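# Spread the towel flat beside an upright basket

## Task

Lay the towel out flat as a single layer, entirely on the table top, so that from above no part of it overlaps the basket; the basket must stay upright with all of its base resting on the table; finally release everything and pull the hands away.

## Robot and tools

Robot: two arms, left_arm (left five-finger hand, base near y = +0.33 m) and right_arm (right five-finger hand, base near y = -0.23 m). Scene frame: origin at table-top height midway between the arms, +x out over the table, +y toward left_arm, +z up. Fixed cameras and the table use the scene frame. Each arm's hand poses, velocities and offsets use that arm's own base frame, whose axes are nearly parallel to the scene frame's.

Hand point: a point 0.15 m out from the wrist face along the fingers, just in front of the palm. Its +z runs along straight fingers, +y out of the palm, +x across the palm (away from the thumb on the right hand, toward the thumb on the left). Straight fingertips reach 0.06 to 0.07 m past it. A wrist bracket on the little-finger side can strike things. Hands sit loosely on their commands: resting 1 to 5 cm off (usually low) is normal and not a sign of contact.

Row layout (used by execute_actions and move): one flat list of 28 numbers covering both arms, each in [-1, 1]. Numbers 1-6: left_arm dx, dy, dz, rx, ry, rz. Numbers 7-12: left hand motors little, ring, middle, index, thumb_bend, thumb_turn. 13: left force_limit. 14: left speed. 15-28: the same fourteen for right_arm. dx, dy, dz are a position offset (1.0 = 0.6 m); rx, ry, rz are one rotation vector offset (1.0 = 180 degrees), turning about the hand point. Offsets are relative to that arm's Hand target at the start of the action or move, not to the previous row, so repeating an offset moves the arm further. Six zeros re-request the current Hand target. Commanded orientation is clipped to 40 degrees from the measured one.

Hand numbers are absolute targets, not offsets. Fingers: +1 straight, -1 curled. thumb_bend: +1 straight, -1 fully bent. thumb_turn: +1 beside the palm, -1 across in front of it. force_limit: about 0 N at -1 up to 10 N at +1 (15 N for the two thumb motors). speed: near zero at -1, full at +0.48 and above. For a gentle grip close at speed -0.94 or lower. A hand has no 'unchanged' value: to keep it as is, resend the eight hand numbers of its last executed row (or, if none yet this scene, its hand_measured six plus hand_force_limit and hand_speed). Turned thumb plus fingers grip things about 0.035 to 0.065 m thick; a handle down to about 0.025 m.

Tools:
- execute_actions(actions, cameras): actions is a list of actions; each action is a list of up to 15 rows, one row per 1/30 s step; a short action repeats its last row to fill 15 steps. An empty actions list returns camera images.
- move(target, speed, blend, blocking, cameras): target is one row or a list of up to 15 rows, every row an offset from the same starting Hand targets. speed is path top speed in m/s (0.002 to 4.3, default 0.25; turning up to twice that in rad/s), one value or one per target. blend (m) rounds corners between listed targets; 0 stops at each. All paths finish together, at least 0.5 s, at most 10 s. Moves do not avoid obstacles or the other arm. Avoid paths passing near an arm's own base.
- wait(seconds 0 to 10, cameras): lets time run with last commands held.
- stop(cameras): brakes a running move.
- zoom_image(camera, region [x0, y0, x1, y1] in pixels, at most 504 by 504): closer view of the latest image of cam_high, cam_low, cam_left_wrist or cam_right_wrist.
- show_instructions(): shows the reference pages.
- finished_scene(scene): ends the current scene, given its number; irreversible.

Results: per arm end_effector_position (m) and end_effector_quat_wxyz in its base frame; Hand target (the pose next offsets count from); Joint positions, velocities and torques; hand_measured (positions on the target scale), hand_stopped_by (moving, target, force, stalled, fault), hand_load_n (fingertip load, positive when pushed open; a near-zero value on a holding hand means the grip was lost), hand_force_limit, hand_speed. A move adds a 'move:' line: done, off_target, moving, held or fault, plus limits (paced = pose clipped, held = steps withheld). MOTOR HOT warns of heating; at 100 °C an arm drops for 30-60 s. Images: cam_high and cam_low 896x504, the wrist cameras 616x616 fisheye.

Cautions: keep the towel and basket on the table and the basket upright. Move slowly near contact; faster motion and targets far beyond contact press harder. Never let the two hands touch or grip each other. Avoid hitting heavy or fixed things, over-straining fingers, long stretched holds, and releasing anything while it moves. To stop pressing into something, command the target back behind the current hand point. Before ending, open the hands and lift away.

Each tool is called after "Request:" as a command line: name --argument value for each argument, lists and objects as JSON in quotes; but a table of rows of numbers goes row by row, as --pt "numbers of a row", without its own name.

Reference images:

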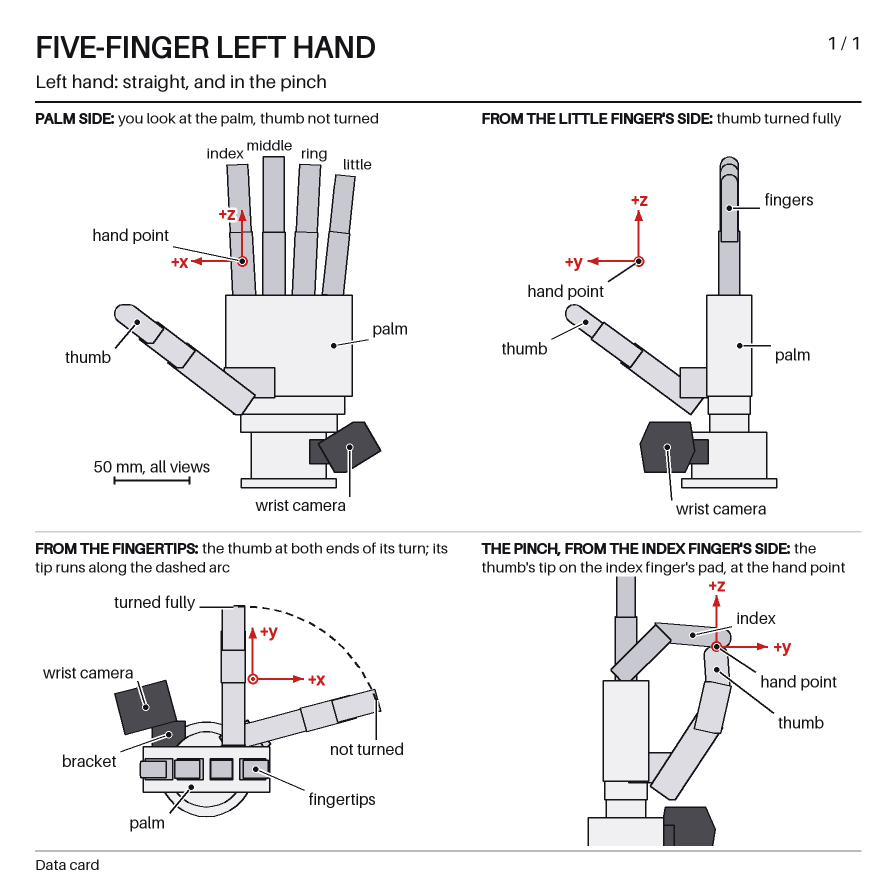

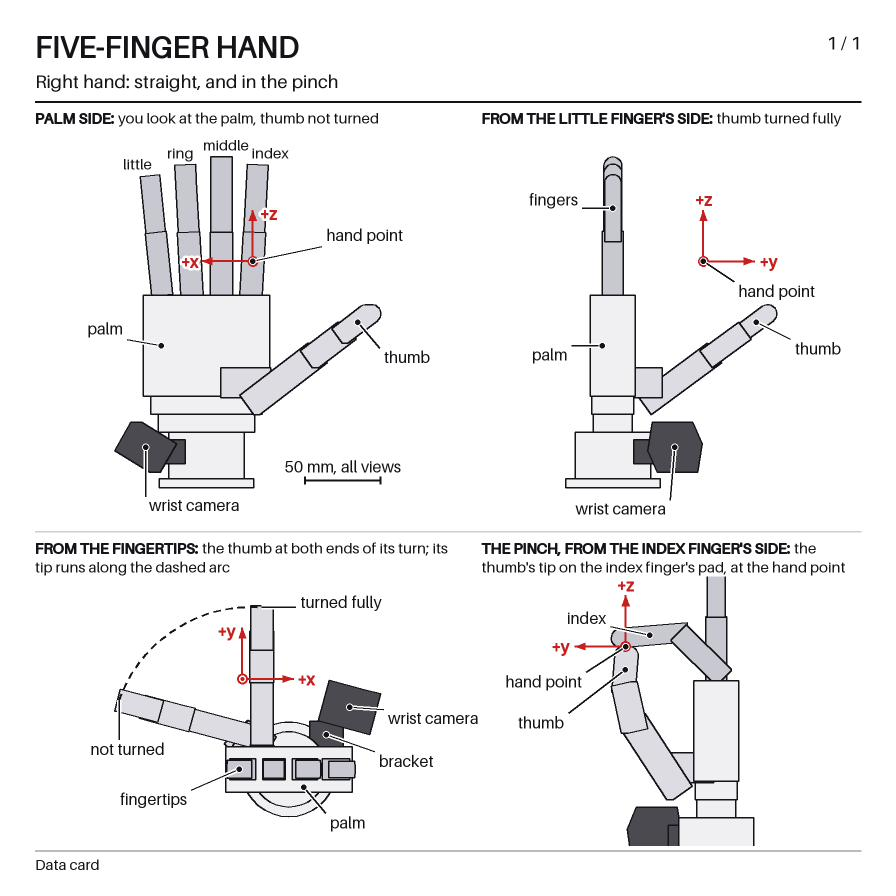

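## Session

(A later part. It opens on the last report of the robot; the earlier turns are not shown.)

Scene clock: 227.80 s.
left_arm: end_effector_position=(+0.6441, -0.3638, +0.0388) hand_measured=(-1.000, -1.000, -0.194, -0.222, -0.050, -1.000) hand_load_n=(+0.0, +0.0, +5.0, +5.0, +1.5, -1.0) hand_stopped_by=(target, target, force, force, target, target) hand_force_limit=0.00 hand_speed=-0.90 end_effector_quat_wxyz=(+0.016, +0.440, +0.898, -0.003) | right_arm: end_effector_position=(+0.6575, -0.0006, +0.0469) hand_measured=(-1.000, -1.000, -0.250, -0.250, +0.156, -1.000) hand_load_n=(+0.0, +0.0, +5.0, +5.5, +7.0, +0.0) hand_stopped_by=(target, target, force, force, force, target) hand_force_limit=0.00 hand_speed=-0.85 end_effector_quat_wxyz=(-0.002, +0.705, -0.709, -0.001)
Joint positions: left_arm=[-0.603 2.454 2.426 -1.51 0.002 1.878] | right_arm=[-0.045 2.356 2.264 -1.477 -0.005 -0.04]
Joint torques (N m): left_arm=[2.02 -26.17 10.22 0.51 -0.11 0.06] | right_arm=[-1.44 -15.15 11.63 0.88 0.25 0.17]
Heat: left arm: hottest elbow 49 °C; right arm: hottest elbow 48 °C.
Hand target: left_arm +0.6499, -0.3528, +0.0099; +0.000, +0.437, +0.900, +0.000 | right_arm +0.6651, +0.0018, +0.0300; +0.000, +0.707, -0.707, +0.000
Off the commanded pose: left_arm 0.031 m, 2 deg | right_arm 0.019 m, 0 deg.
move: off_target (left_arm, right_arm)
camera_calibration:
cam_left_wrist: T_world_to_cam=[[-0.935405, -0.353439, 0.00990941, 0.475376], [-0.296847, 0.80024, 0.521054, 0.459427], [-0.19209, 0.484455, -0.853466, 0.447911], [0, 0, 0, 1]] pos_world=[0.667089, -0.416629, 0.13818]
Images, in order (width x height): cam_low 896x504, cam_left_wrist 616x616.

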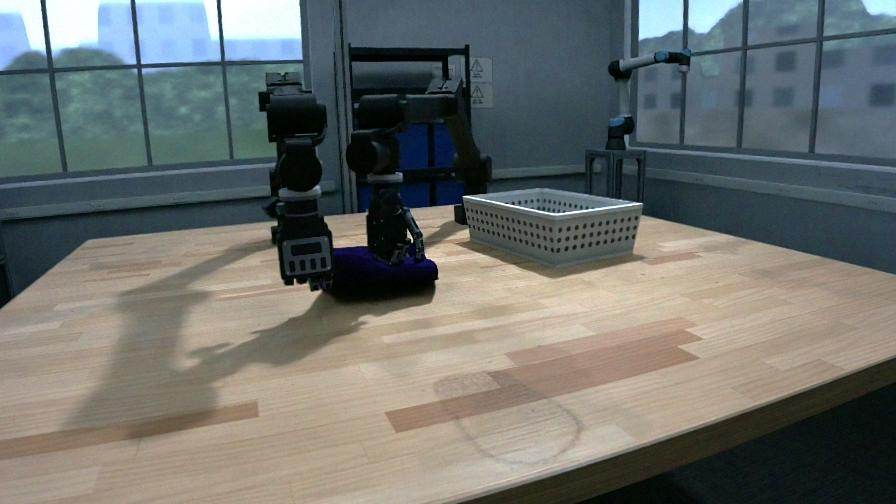

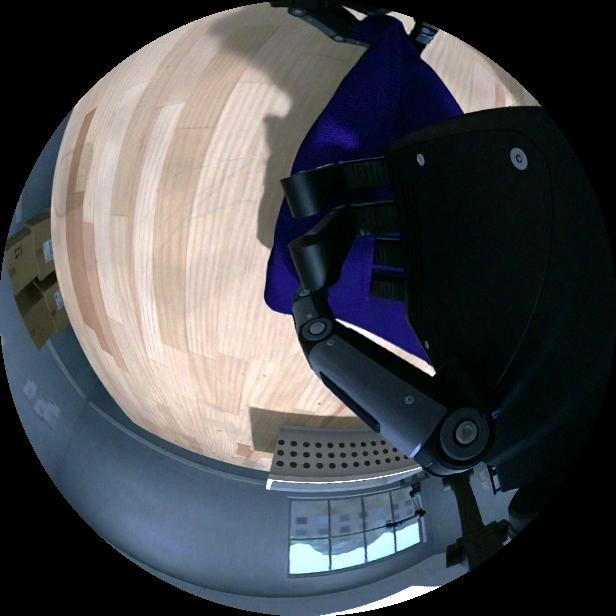

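Request:
move --target '[0, 0, 0.03, 0, 0, 0, -1, -1, -0.5, -0.5, 1, -1, 0, 0.2, 0.0, 0, 0, 0, 0, 0, -1, -1, -0.5, -0.5, -0.05, -1, 0, -0.85]' --speed 0.05 --cameras '["cam_low", "cam_left_wrist", "cam_right_wrist"]'

Request:
zoom_image --camera "cam_left_wrist" --region '[210, 0, 510, 300]'

Scene clock: 229.03 s.
left_arm: end_effector_position=(+0.6402, -0.3567, +0.0390) hand_measured=(-1.000, -1.000, -0.194, -0.222, +1.000, -1.000) hand_load_n=(+0.0, +0.0, +0.0, +0.0, +0.0, +0.0) hand_stopped_by=(target, target, force, force, target, target) hand_force_limit=0.00 hand_speed=0.20 end_effector_quat_wxyz=(+0.003, +0.437, +0.899, -0.001) | right_arm: end_effector_position=(+0.6575, -0.0007, +0.0468) hand_measured=(-1.000, -1.000, -0.250, -0.250, +0.156, -1.000) hand_load_n=(+0.0, +0.0, +5.5, +5.0, +7.0, +0.0) hand_stopped_by=(target, target, force, force, force, target) hand_force_limit=0.00 hand_speed=-0.85 end_effector_quat_wxyz=(-0.002, +0.705, -0.709, -0.001)
Joint positions: left_arm=[-0.598 2.454 2.426 -1.536 0.002 1.878] | right_arm=[-0.045 2.356 2.264 -1.477 -0.004 -0.04]
Joint torques (N m): left_arm=[1.55 -26.23 13.78 0.01 -0.12 0.06] | right_arm=[-1.2 -15.38 11.69 0.92 0.17 0.08]
Heat: left arm: hottest elbow 49 °C; right arm: hottest elbow 48 °C.
Hand target: left_arm +0.6499, -0.3529, +0.0279; +0.000, +0.437, +0.900, +0.000 | right_arm +0.6650, +0.0018, +0.0300; +0.000, +0.707, -0.707, +0.000
Off the commanded pose: left_arm 0.015 m, 0 deg | right_arm 0.019 m, 0 deg.
move: off_target (left_arm, right_arm)
camera_calibration:
cam_left_wrist: T_world_to_cam=[[-0.933296, -0.358277, 0.0244286, 0.47067], [-0.289618, 0.79117, 0.538676, 0.443981], [-0.212322, 0.495669, -0.842159, 0.460413], [0, 0, 0, 1]] pos_world=[0.665614, -0.410847, 0.137081]
cam_right_wrist: T_world_to_cam=[[-0.972147, -0.234329, -0.00450133, 0.639322], [-0.20329, 0.833506, 0.513752, 0.108017], [-0.116635, 0.500358, -0.857927, 0.235354], [0, 0, 0, 1]] pos_world=[0.670924, -0.0579822, 0.1493]
Images, in order (width x height): cam_low 896x504, cam_left_wrist 616x616, cam_right_wrist 616x616.

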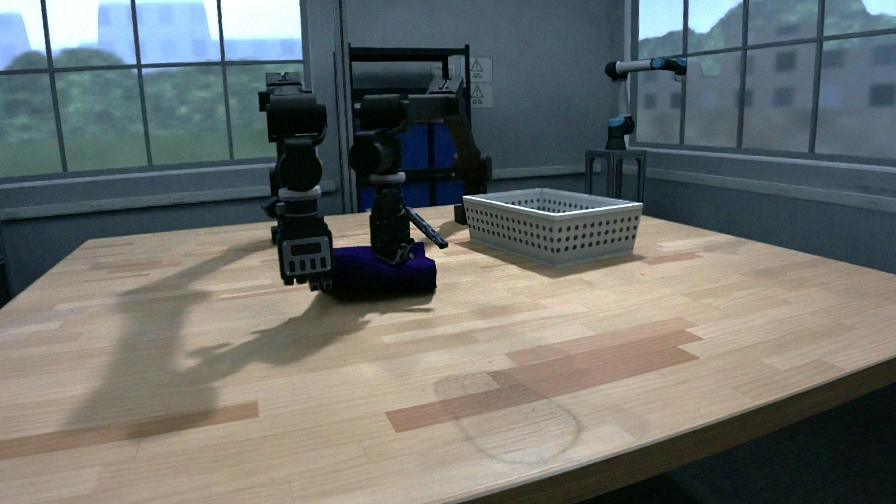

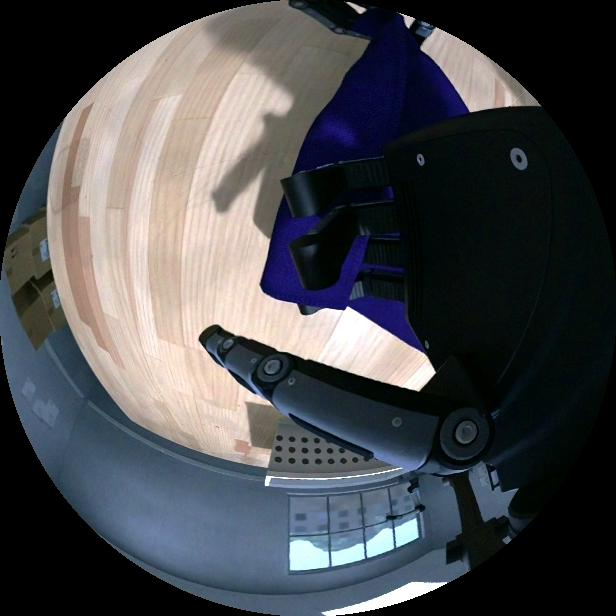

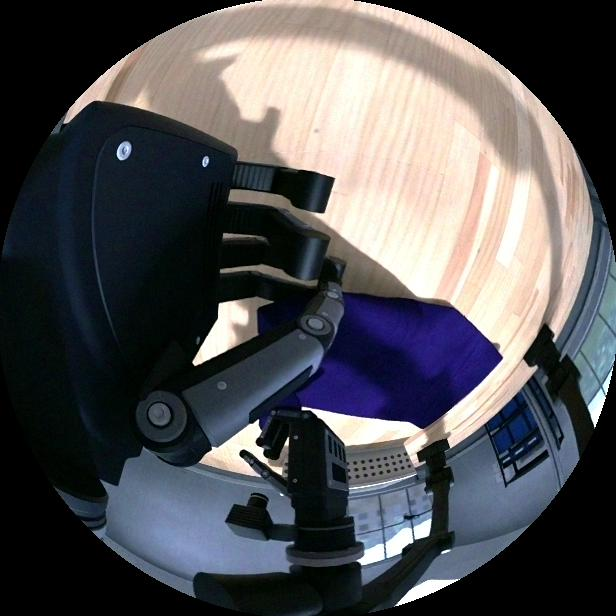

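Scaled by 1.680 from the camera's 616x616 image, which has a finer 880x880 frame.

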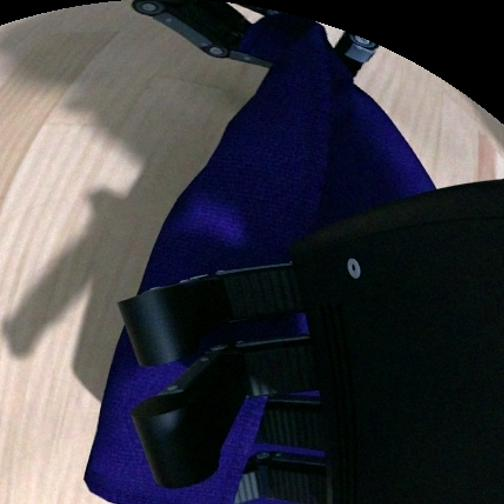

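Request:
move --target '[0.158, 0.05, 0.01, 0, 0, 0, -1, -1, -0.5, -0.5, 1, -1, 0, 0.2, 0.0, 0, 0, 0, 0, 0, -1, -1, -0.5, -0.5, -0.05, -1, 0, -0.85]' --speed 0.08 --cameras '["cam_low", "cam_left_wrist", "cam_high"]'

Request:
zoom_image --camera "cam_low" --region '[220, 180, 480, 320]'

Scene clock: 231.63 s.
left_arm: end_effector_position=(+0.7329, -0.3243, +0.0484) hand_measured=(-1.000, -1.000, -0.194, -0.222, +1.000, -1.000) hand_load_n=(+0.0, +0.0, +0.0, +0.5, +0.0, +0.0) hand_stopped_by=(target, target, force, force, target, target) hand_force_limit=0.00 hand_speed=0.20 end_effector_quat_wxyz=(+0.067, +0.448, +0.891, -0.002) | right_arm: end_effector_position=(+0.6575, -0.0008, +0.0468) hand_measured=(-1.000, -1.000, -0.250, -0.250, +0.156, -1.000) hand_load_n=(+0.0, +0.0, +5.5, +5.5, +7.0, +0.0) hand_stopped_by=(target, target, force, force, force, target) hand_force_limit=0.00 hand_speed=-0.85 end_effector_quat_wxyz=(-0.002, +0.705, -0.709, -0.001)
Joint positions: left_arm=[-0.501 2.682 2.885 -1.639 -0.001 2.003] | right_arm=[-0.045 2.356 2.264 -1.477 -0.004 -0.04]
Joint torques (N m): left_arm=[1.32 -27.52 14.24 0.73 -0.16 0.13] | right_arm=[-1.14 -15.15 11.74 0.75 0.15 0.07]
Heat: left arm: hottest elbow 49 °C; right arm: hottest elbow 48 °C.
Hand target: left_arm +0.7447, -0.3229, +0.0339; +0.000, +0.437, +0.900, +0.000 | right_arm +0.6651, +0.0018, +0.0300; +0.000, +0.707, -0.707, +0.000
Off the commanded pose: left_arm 0.019 m, 8 deg | right_arm 0.019 m, 0 deg.
elbow stopped short (left arm): the move would have taken joint 3 (elbow) straighter than the controller allows.
move: off_target (left_arm, right_arm)
camera_calibration:
cam_left_wrist: T_world_to_cam=[[-0.940293, -0.334287, -0.0640462, 0.585703], [-0.325404, 0.827716, 0.457164, 0.482189], [-0.0998118, 0.450708, -0.887074, 0.377079], [0, 0, 0, 1]] pos_world=[0.745275, -0.373275, 0.15157]
Images, in order (width x height): cam_high 896x504, cam_low 896x504, cam_left_wrist 616x616.

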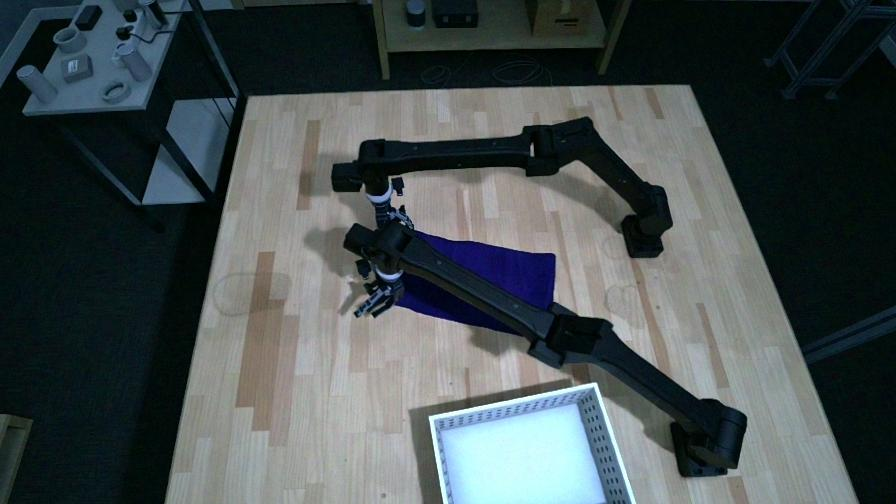

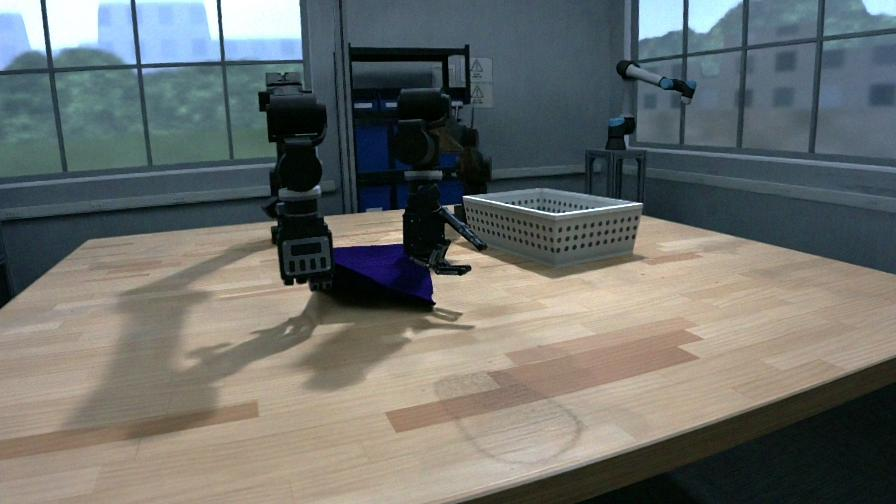

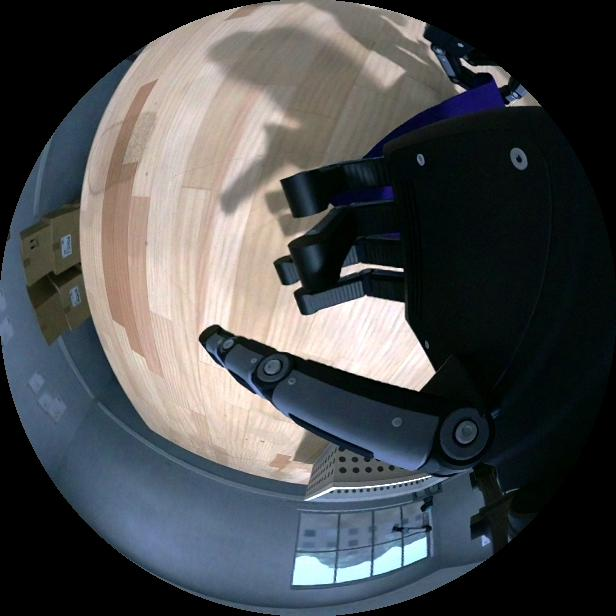

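Scaled by 1.938 from the camera's 896x504 image, which has a finer 1280x720 frame.

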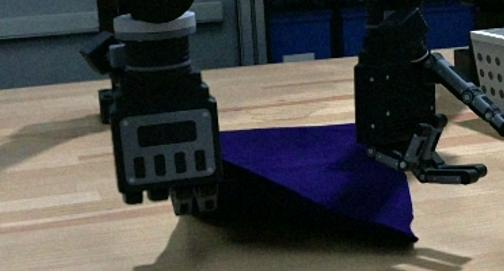

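Request:
move --target '[0, 0, 0.25, 0, 0, 0, -1, -1, -0.5, -0.5, 1, -1, 0, 0.2, 0.0, 0, -0.025, 0, 0, 0, -1, -1, -0.5, -0.5, -0.05, -1, 0, -0.85]' --speed 0.15 --cameras '["cam_low", "cam_right_wrist", "cam_high"]'

Request:
zoom_image --camera "cam_high" --region '[320, 140, 620, 360]'

Request:
zoom_image --camera "cam_low" --region '[220, 180, 480, 320]'

Scene clock: 234.37 s.
left_arm: end_effector_position=(+0.7354, -0.3226, +0.1657) hand_measured=(-1.000, -1.000, -0.194, -0.222, +1.000, -1.000) hand_load_n=(+0.0, +0.0, +0.0, +0.0, +0.0, +0.5) hand_stopped_by=(target, target, force, force, target, target) hand_force_limit=0.00 hand_speed=0.20 end_effector_quat_wxyz=(+0.133, +0.462, +0.877, +0.005) | right_arm: end_effector_position=(+0.6647, -0.0012, +0.0402) hand_measured=(-1.000, -1.000, -0.250, -0.250, +0.156, -1.000) hand_load_n=(+0.0, +0.0, +5.5, +5.0, +6.5, +0.0) hand_stopped_by=(target, target, force, force, force, target) hand_force_limit=0.00 hand_speed=-0.85 end_effector_quat_wxyz=(-0.009, +0.705, -0.709, +0.007)
Joint positions: left_arm=[-0.501 2.537 2.895 -1.662 -0.015 2.043] | right_arm=[-0.045 2.364 2.264 -1.448 -0.004 -0.04]
Joint torques (N m): left_arm=[1.03 -30.39 13.16 0.83 -0.19 0.13] | right_arm=[-0.79 -15.33 9.48 1.01 0.16 0.1]
Heat: left arm: hottest elbow 49 °C; right arm: hottest elbow 48 °C.
Hand target: left_arm +0.7448, -0.3229, +0.1841; +0.000, +0.437, +0.900, +0.000 | right_arm +0.6650, +0.0018, +0.0150; +0.000, +0.707, -0.707, +0.000
Off the commanded pose: left_arm 0.020 m, 16 deg | right_arm 0.025 m, 1 deg.
elbow stopped short (left arm): the move would have taken joint 3 (elbow) straighter than the controller allows.
move: off_target (left_arm, right_arm)
camera_calibration:
cam_right_wrist: T_world_to_cam=[[-0.971812, -0.234408, -0.0251672, 0.646895], [-0.214409, 0.834379, 0.50778, 0.120956], [-0.0980288, 0.498863, -0.861119, 0.218488], [0, 0, 0, 1]] pos_world=[0.676013, -0.0582813, 0.143006]
Images, in order (width x height): cam_high 896x504, cam_low 896x504, cam_right_wrist 616x616.

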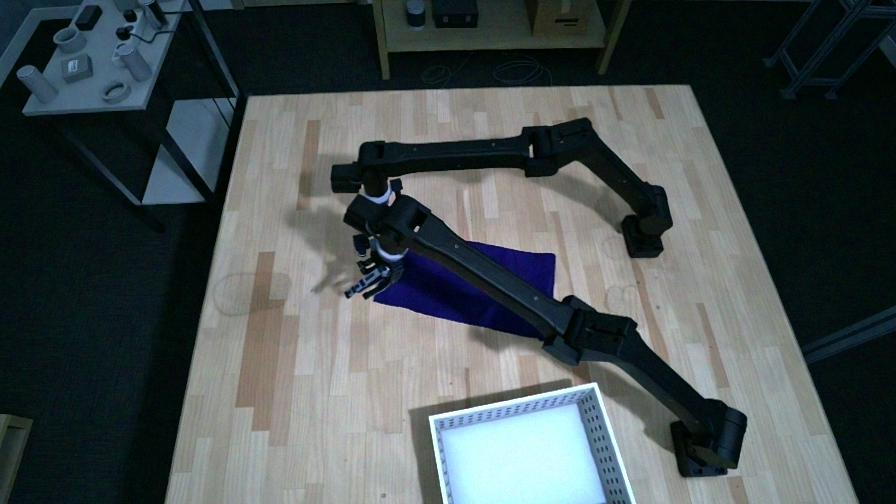

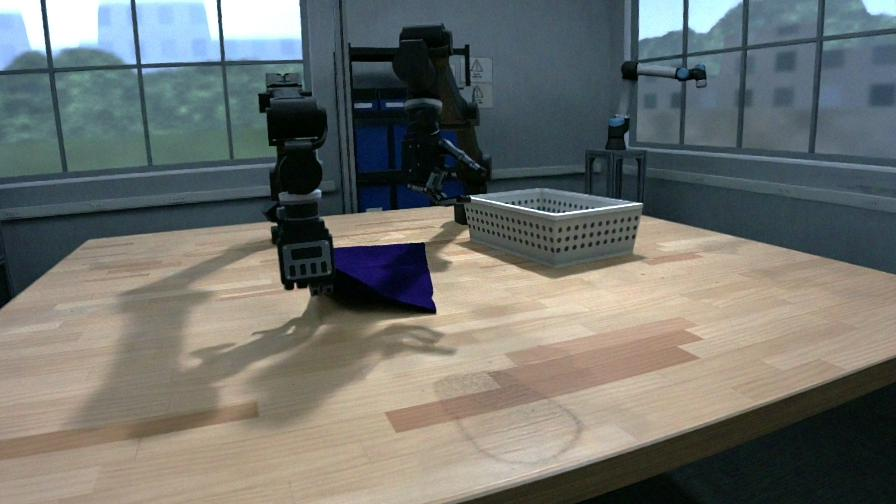

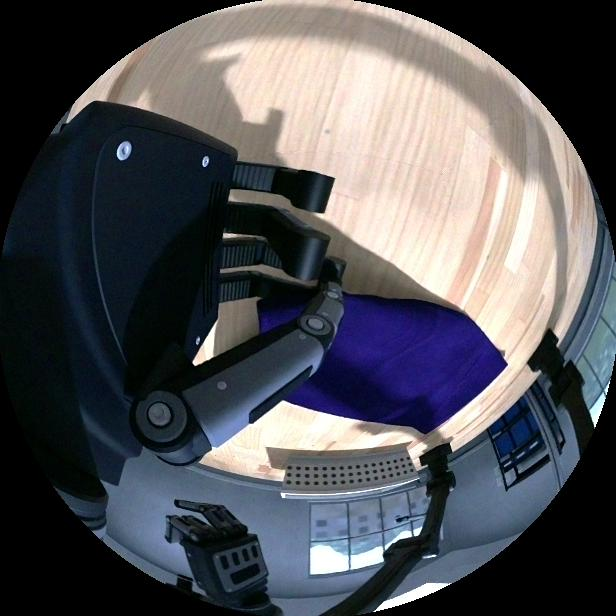

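Scaled by 1.680 from the camera's 896x504 image, which has a finer 1280x720 frame.

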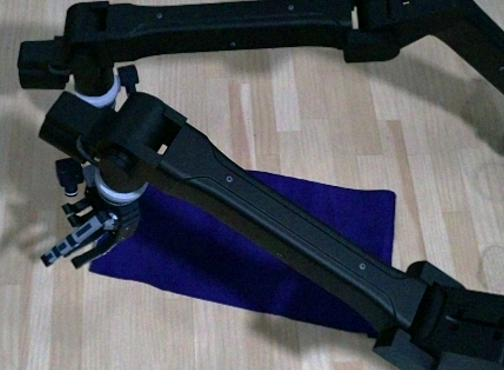

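Scaled by 1.938 from the camera's 896x504 image, which has a finer 1280x720 frame.

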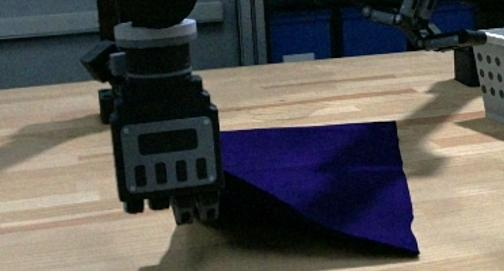

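Request:
move --pt "-0.3 0.3 0.25 0 0 0.2 -1 -1 -0.5 -0.5 1 -1 0 0.2 0.0 0 0 0 0 0 -1 -1 -0.5 -0.5 1 -1 0 0.2" --pt "-0.6 0.5 0.25 0 0 0.25 -1 -1 -0.5 -0.5 1 -1 0 0.2 0.18 0 0.015 0 0 0 -1 -1 -0.5 -0.5 1 -1 0 0.2" --speed '[0.25, 0.15]' --cameras '["cam_low", "cam_right_wrist", "cam_high"]'

Request:
zoom_image --camera "cam_high" --region '[320, 140, 620, 360]'

Request:
zoom_image --camera "cam_low" --region '[220, 180, 480, 320]'

Scene clock: 240.10 s.
left_arm: end_effector_position=(+0.3892, -0.0273, +0.3308) hand_measured=(-1.000, -1.000, -0.194, -0.222, +1.000, -1.000) hand_load_n=(+0.0, +0.0, +0.0, +0.0, +0.0, +0.0) hand_stopped_by=(target, target, force, force, target, target) hand_force_limit=0.00 hand_speed=0.20 end_effector_quat_wxyz=(+0.054, +0.072, +0.996, +0.001) | right_arm: end_effector_position=(+0.7607, -0.0043, +0.0319) hand_measured=(-1.000, -1.000, -0.252, -0.252, +1.000, -1.000) hand_load_n=(+0.0, +0.0, +0.0, +0.0, +0.0, +0.0) hand_stopped_by=(target, target, force, force, target, target) hand_force_limit=0.00 hand_speed=0.20 end_effector_quat_wxyz=(-0.069, +0.695, -0.712, +0.071)
Joint positions: left_arm=[-0.226 1.389 1.613 -1.689 -0.018 1.489] | right_arm=[-0.045 2.692 2.884 -1.566 -0.004 -0.02]
Joint torques (N m): left_arm=[1.61 -13.98 9.89 0.16 -0.04 -0.17] | right_arm=[-0.5 -17.38 13.82 1.59 0.11 0.15]
Heat: left arm: hottest elbow 49 °C; right arm: hottest elbow 48 °C.
Hand target: left_arm +0.3847, -0.0230, +0.3341; +0.000, +0.059, +0.998, +0.000 | right_arm +0.7730, +0.0018, +0.0241; +0.000, +0.707, -0.707, +0.000
Off the commanded pose: left_arm 0.007 m, 6 deg | right_arm 0.016 m, 11 deg.
elbow stopped short (right arm): the move would have taken joint 3 (elbow) straighter than the controller allows.
joint sent to its limit (left arm) — joint 4 (wrist pitch), lower limit. The joint targets are off in orientation, not in position.
move: off_target (left_arm, right_arm)
camera_calibration:
cam_right_wrist: T_world_to_cam=[[-0.957431, -0.215548, -0.192001, 0.73372], [-0.281803, 0.842079, 0.459881, 0.2012], [0.0625538, 0.494411, -0.866975, 0.100338], [0, 0, 0, 1]] pos_world=[0.752908, -0.0608817, 0.135338]
Images, in order (width x height): cam_high 896x504, cam_low 896x504, cam_right_wrist 616x616.

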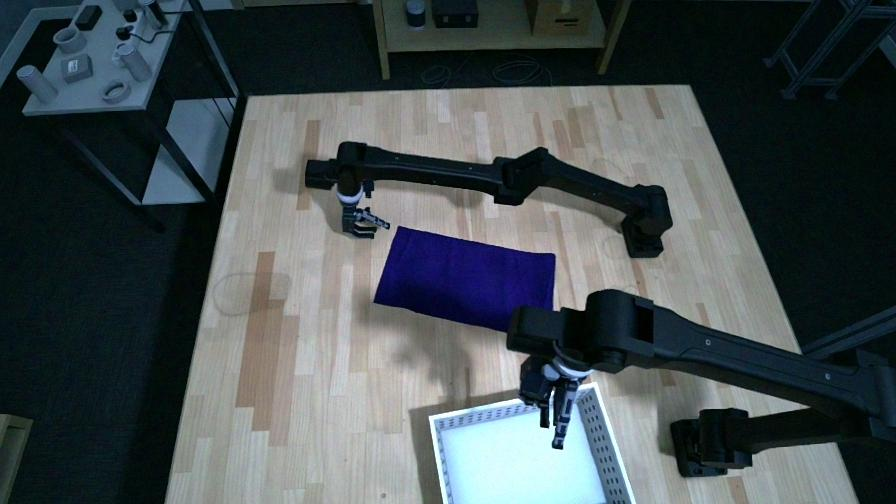

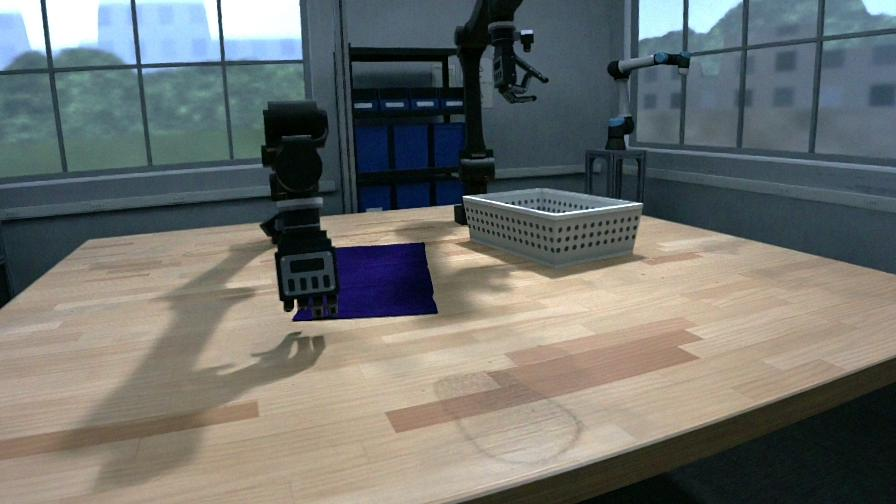

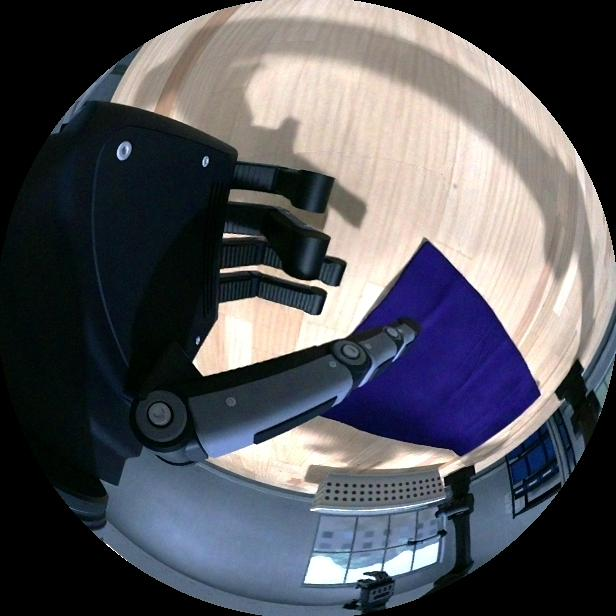

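Scaled by 1.680 from the camera's 896x504 image, which has a finer 1280x720 frame.

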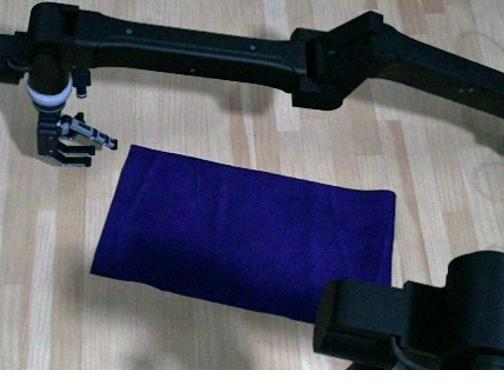

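Scaled by 1.938 from the camera's 896x504 image, which has a finer 1280x720 frame.

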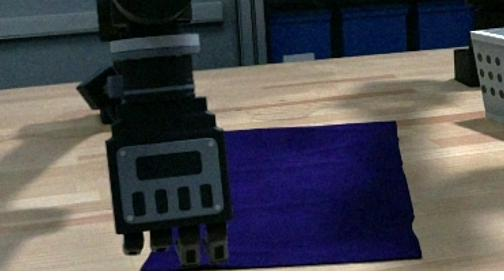

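Request:
move --target '[-0.2, 0.15, 0.05, 0, 0, 0, -1, -1, -0.5, -0.5, 1, -1, 0, 0.2, -0.15, -0.2, 0.4, 0, 0, 0, -1, -1, -0.5, -0.5, 1, -1, 0, 0.2]' --speed 0.25 --cameras '["all"]'

Request:
zoom_image --camera "cam_high" --region '[350, 200, 580, 360]'

Request:
zoom_image --camera "cam_low" --region '[260, 220, 460, 330]'

Request:
zoom_image --camera "cam_right_wrist" --region '[260, 200, 560, 500]'

Scene clock: 242.63 s.
left_arm: end_effector_position=(+0.2677, +0.0631, +0.3631) hand_measured=(-1.000, -1.000, -0.194, -0.222, +1.000, -1.000) hand_load_n=(+0.0, +0.0, +0.0, +0.0, +0.0, +0.0) hand_stopped_by=(target, target, force, force, target, target) hand_force_limit=0.00 hand_speed=0.20 end_effector_quat_wxyz=(+0.132, +0.051, +0.990, +0.025) | right_arm: end_effector_position=(+0.6879, -0.1151, +0.2621) hand_measured=(-1.000, -1.000, -0.252, -0.252, +1.000, -1.000) hand_load_n=(+0.0, +0.0, +0.0, +0.0, +0.0, +0.0) hand_stopped_by=(target, target, force, force, target, target) hand_force_limit=0.00 hand_speed=0.20 end_effector_quat_wxyz=(-0.105, +0.687, -0.705, +0.137)
Joint positions: left_arm=[-0.027 0.978 1.363 -1.689 -0.042 1.653] | right_arm=[-0.199 2.29 2.738 -1.672 -0.018 -0.17]
Joint torques (N m): left_arm=[1.49 -6.07 9.74 0.39 -0.21 0.16] | right_arm=[-1.9 -16.85 9.43 0.29 0.24 0.03]
Heat: left arm: hottest elbow 49 °C; right arm: hottest elbow 48 °C.
Hand target: left_arm +0.2647, +0.0670, +0.3642; +0.000, +0.060, +0.998, +0.000 | right_arm +0.6831, -0.1180, +0.2640; +0.000, +0.707, -0.707, +0.000
Off the commanded pose: left_arm 0.005 m, 15 deg | right_arm 0.006 m, 20 deg.
elbow stopped short (right arm): the move would have taken joint 3 (elbow) straighter than the controller allows.
joint sent to its limit (left arm) — joint 4 (wrist pitch), lower limit. The joint targets are off in orientation, not in position.
joint sent to its limit (right arm) — joint 4 (wrist pitch), lower limit. The joint targets are off in orientation, not in position.
move: off_target (left_arm, right_arm)
camera_calibration:
cam_left_wrist: T_world_to_cam=[[-0.3804, -0.918216, -0.110342, 0.201694], [-0.884345, 0.326241, 0.333918, 0.0922082], [-0.270611, 0.224603, -0.936121, 0.512919], [0, 0, 0, 1]] pos_world=[0.297069, 0.0399128, 0.47162]
cam_right_wrist: T_world_to_cam=[[-0.92098, -0.221954, -0.320207, 0.69207], [-0.338579, 0.862586, 0.375913, 0.231459], [0.192771, 0.454624, -0.869573, 0.26574], [0, 0, 0, 1]] pos_world=[0.664523, -0.166857, 0.365677]

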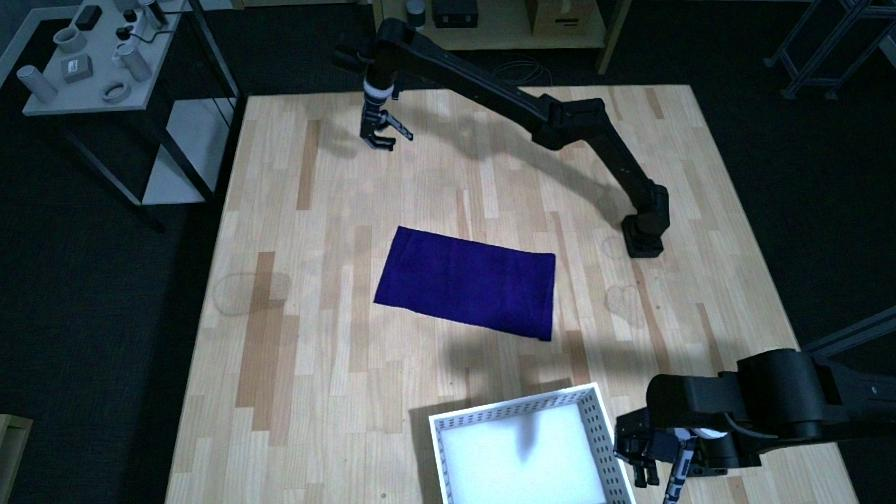

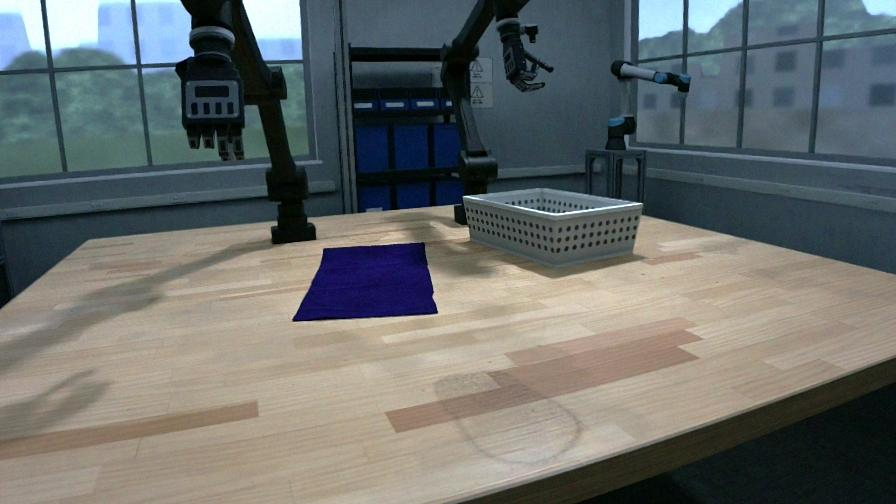

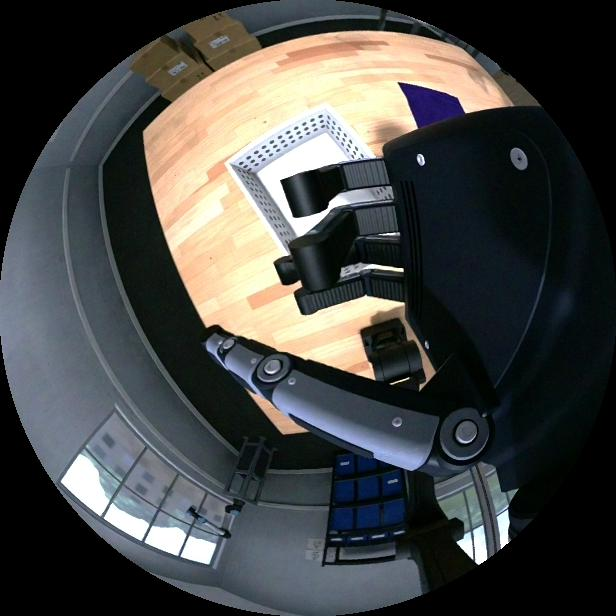

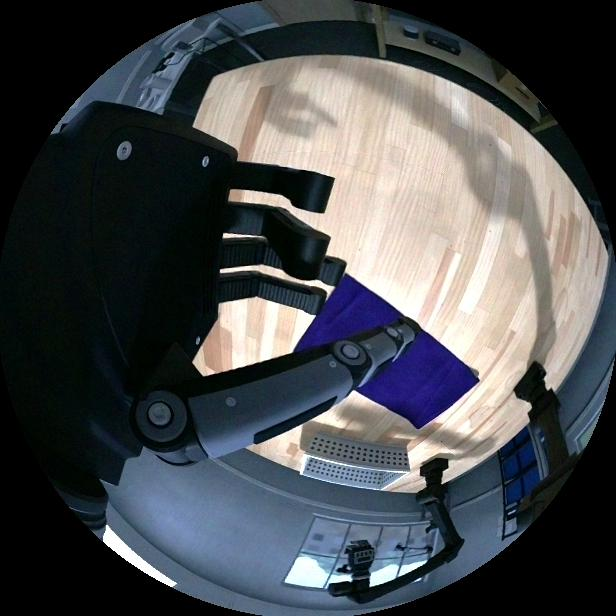

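Scaled by 2.191 from the camera's 896x504 image, which has a finer 1280x720 frame.

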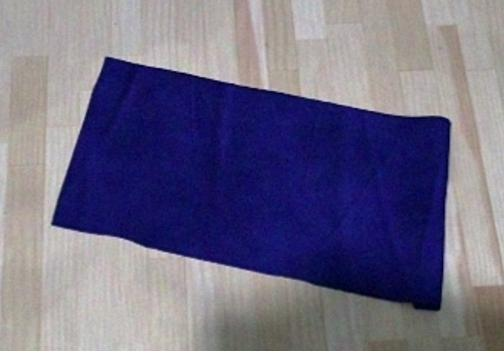

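Scaled by 2.520 from the camera's 896x504 image, which has a finer 1280x720 frame.

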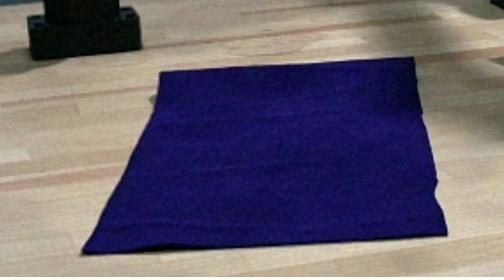

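Scaled by 1.680 from the camera's 616x616 image, which has a finer 880x880 frame.

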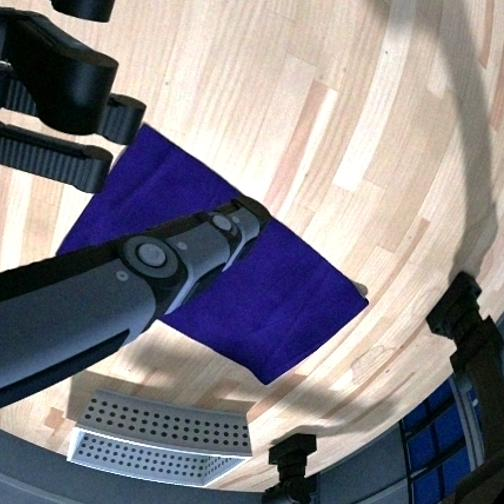

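Request:
zoom_image --camera "cam_high" --region '[510, 230, 590, 350]'

Request:
zoom_image --camera "cam_low" --region '[300, 230, 450, 290]'

Request:
zoom_image --camera "cam_right_wrist" --region '[380, 320, 500, 440]'

Request:
zoom_image --camera "cam_high" --region '[360, 210, 440, 330]'

Scaled by 4.200 from the camera's 896x504 image, which has a finer 1280x720 frame.

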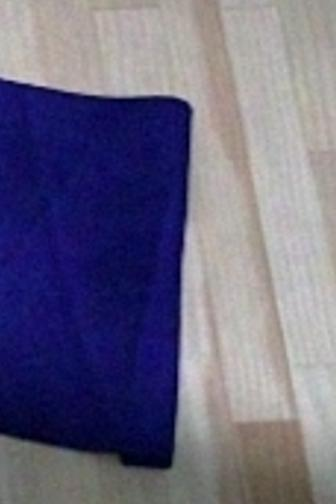

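Scaled by 3.360 from the camera's 896x504 image, which has a finer 1280x720 frame.

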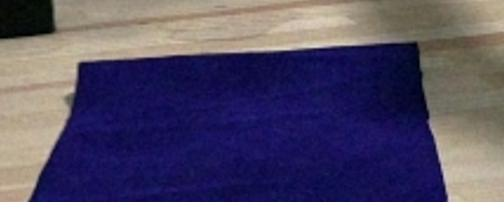

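Scaled by 4.200 from the camera's 616x616 image, which has a finer 880x880 frame.

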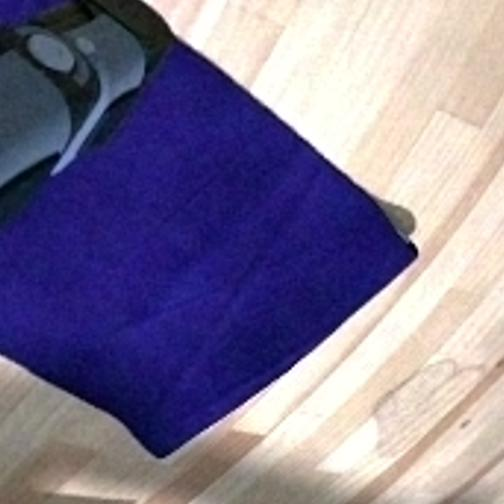

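Scaled by 4.200 from the camera's 896x504 image, which has a finer 1280x720 frame.

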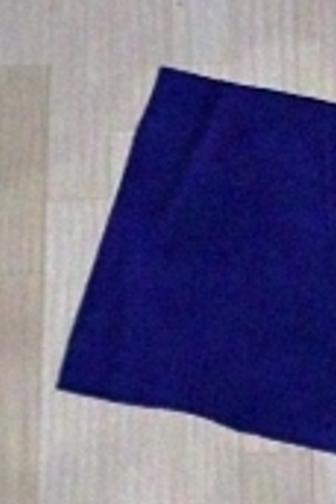

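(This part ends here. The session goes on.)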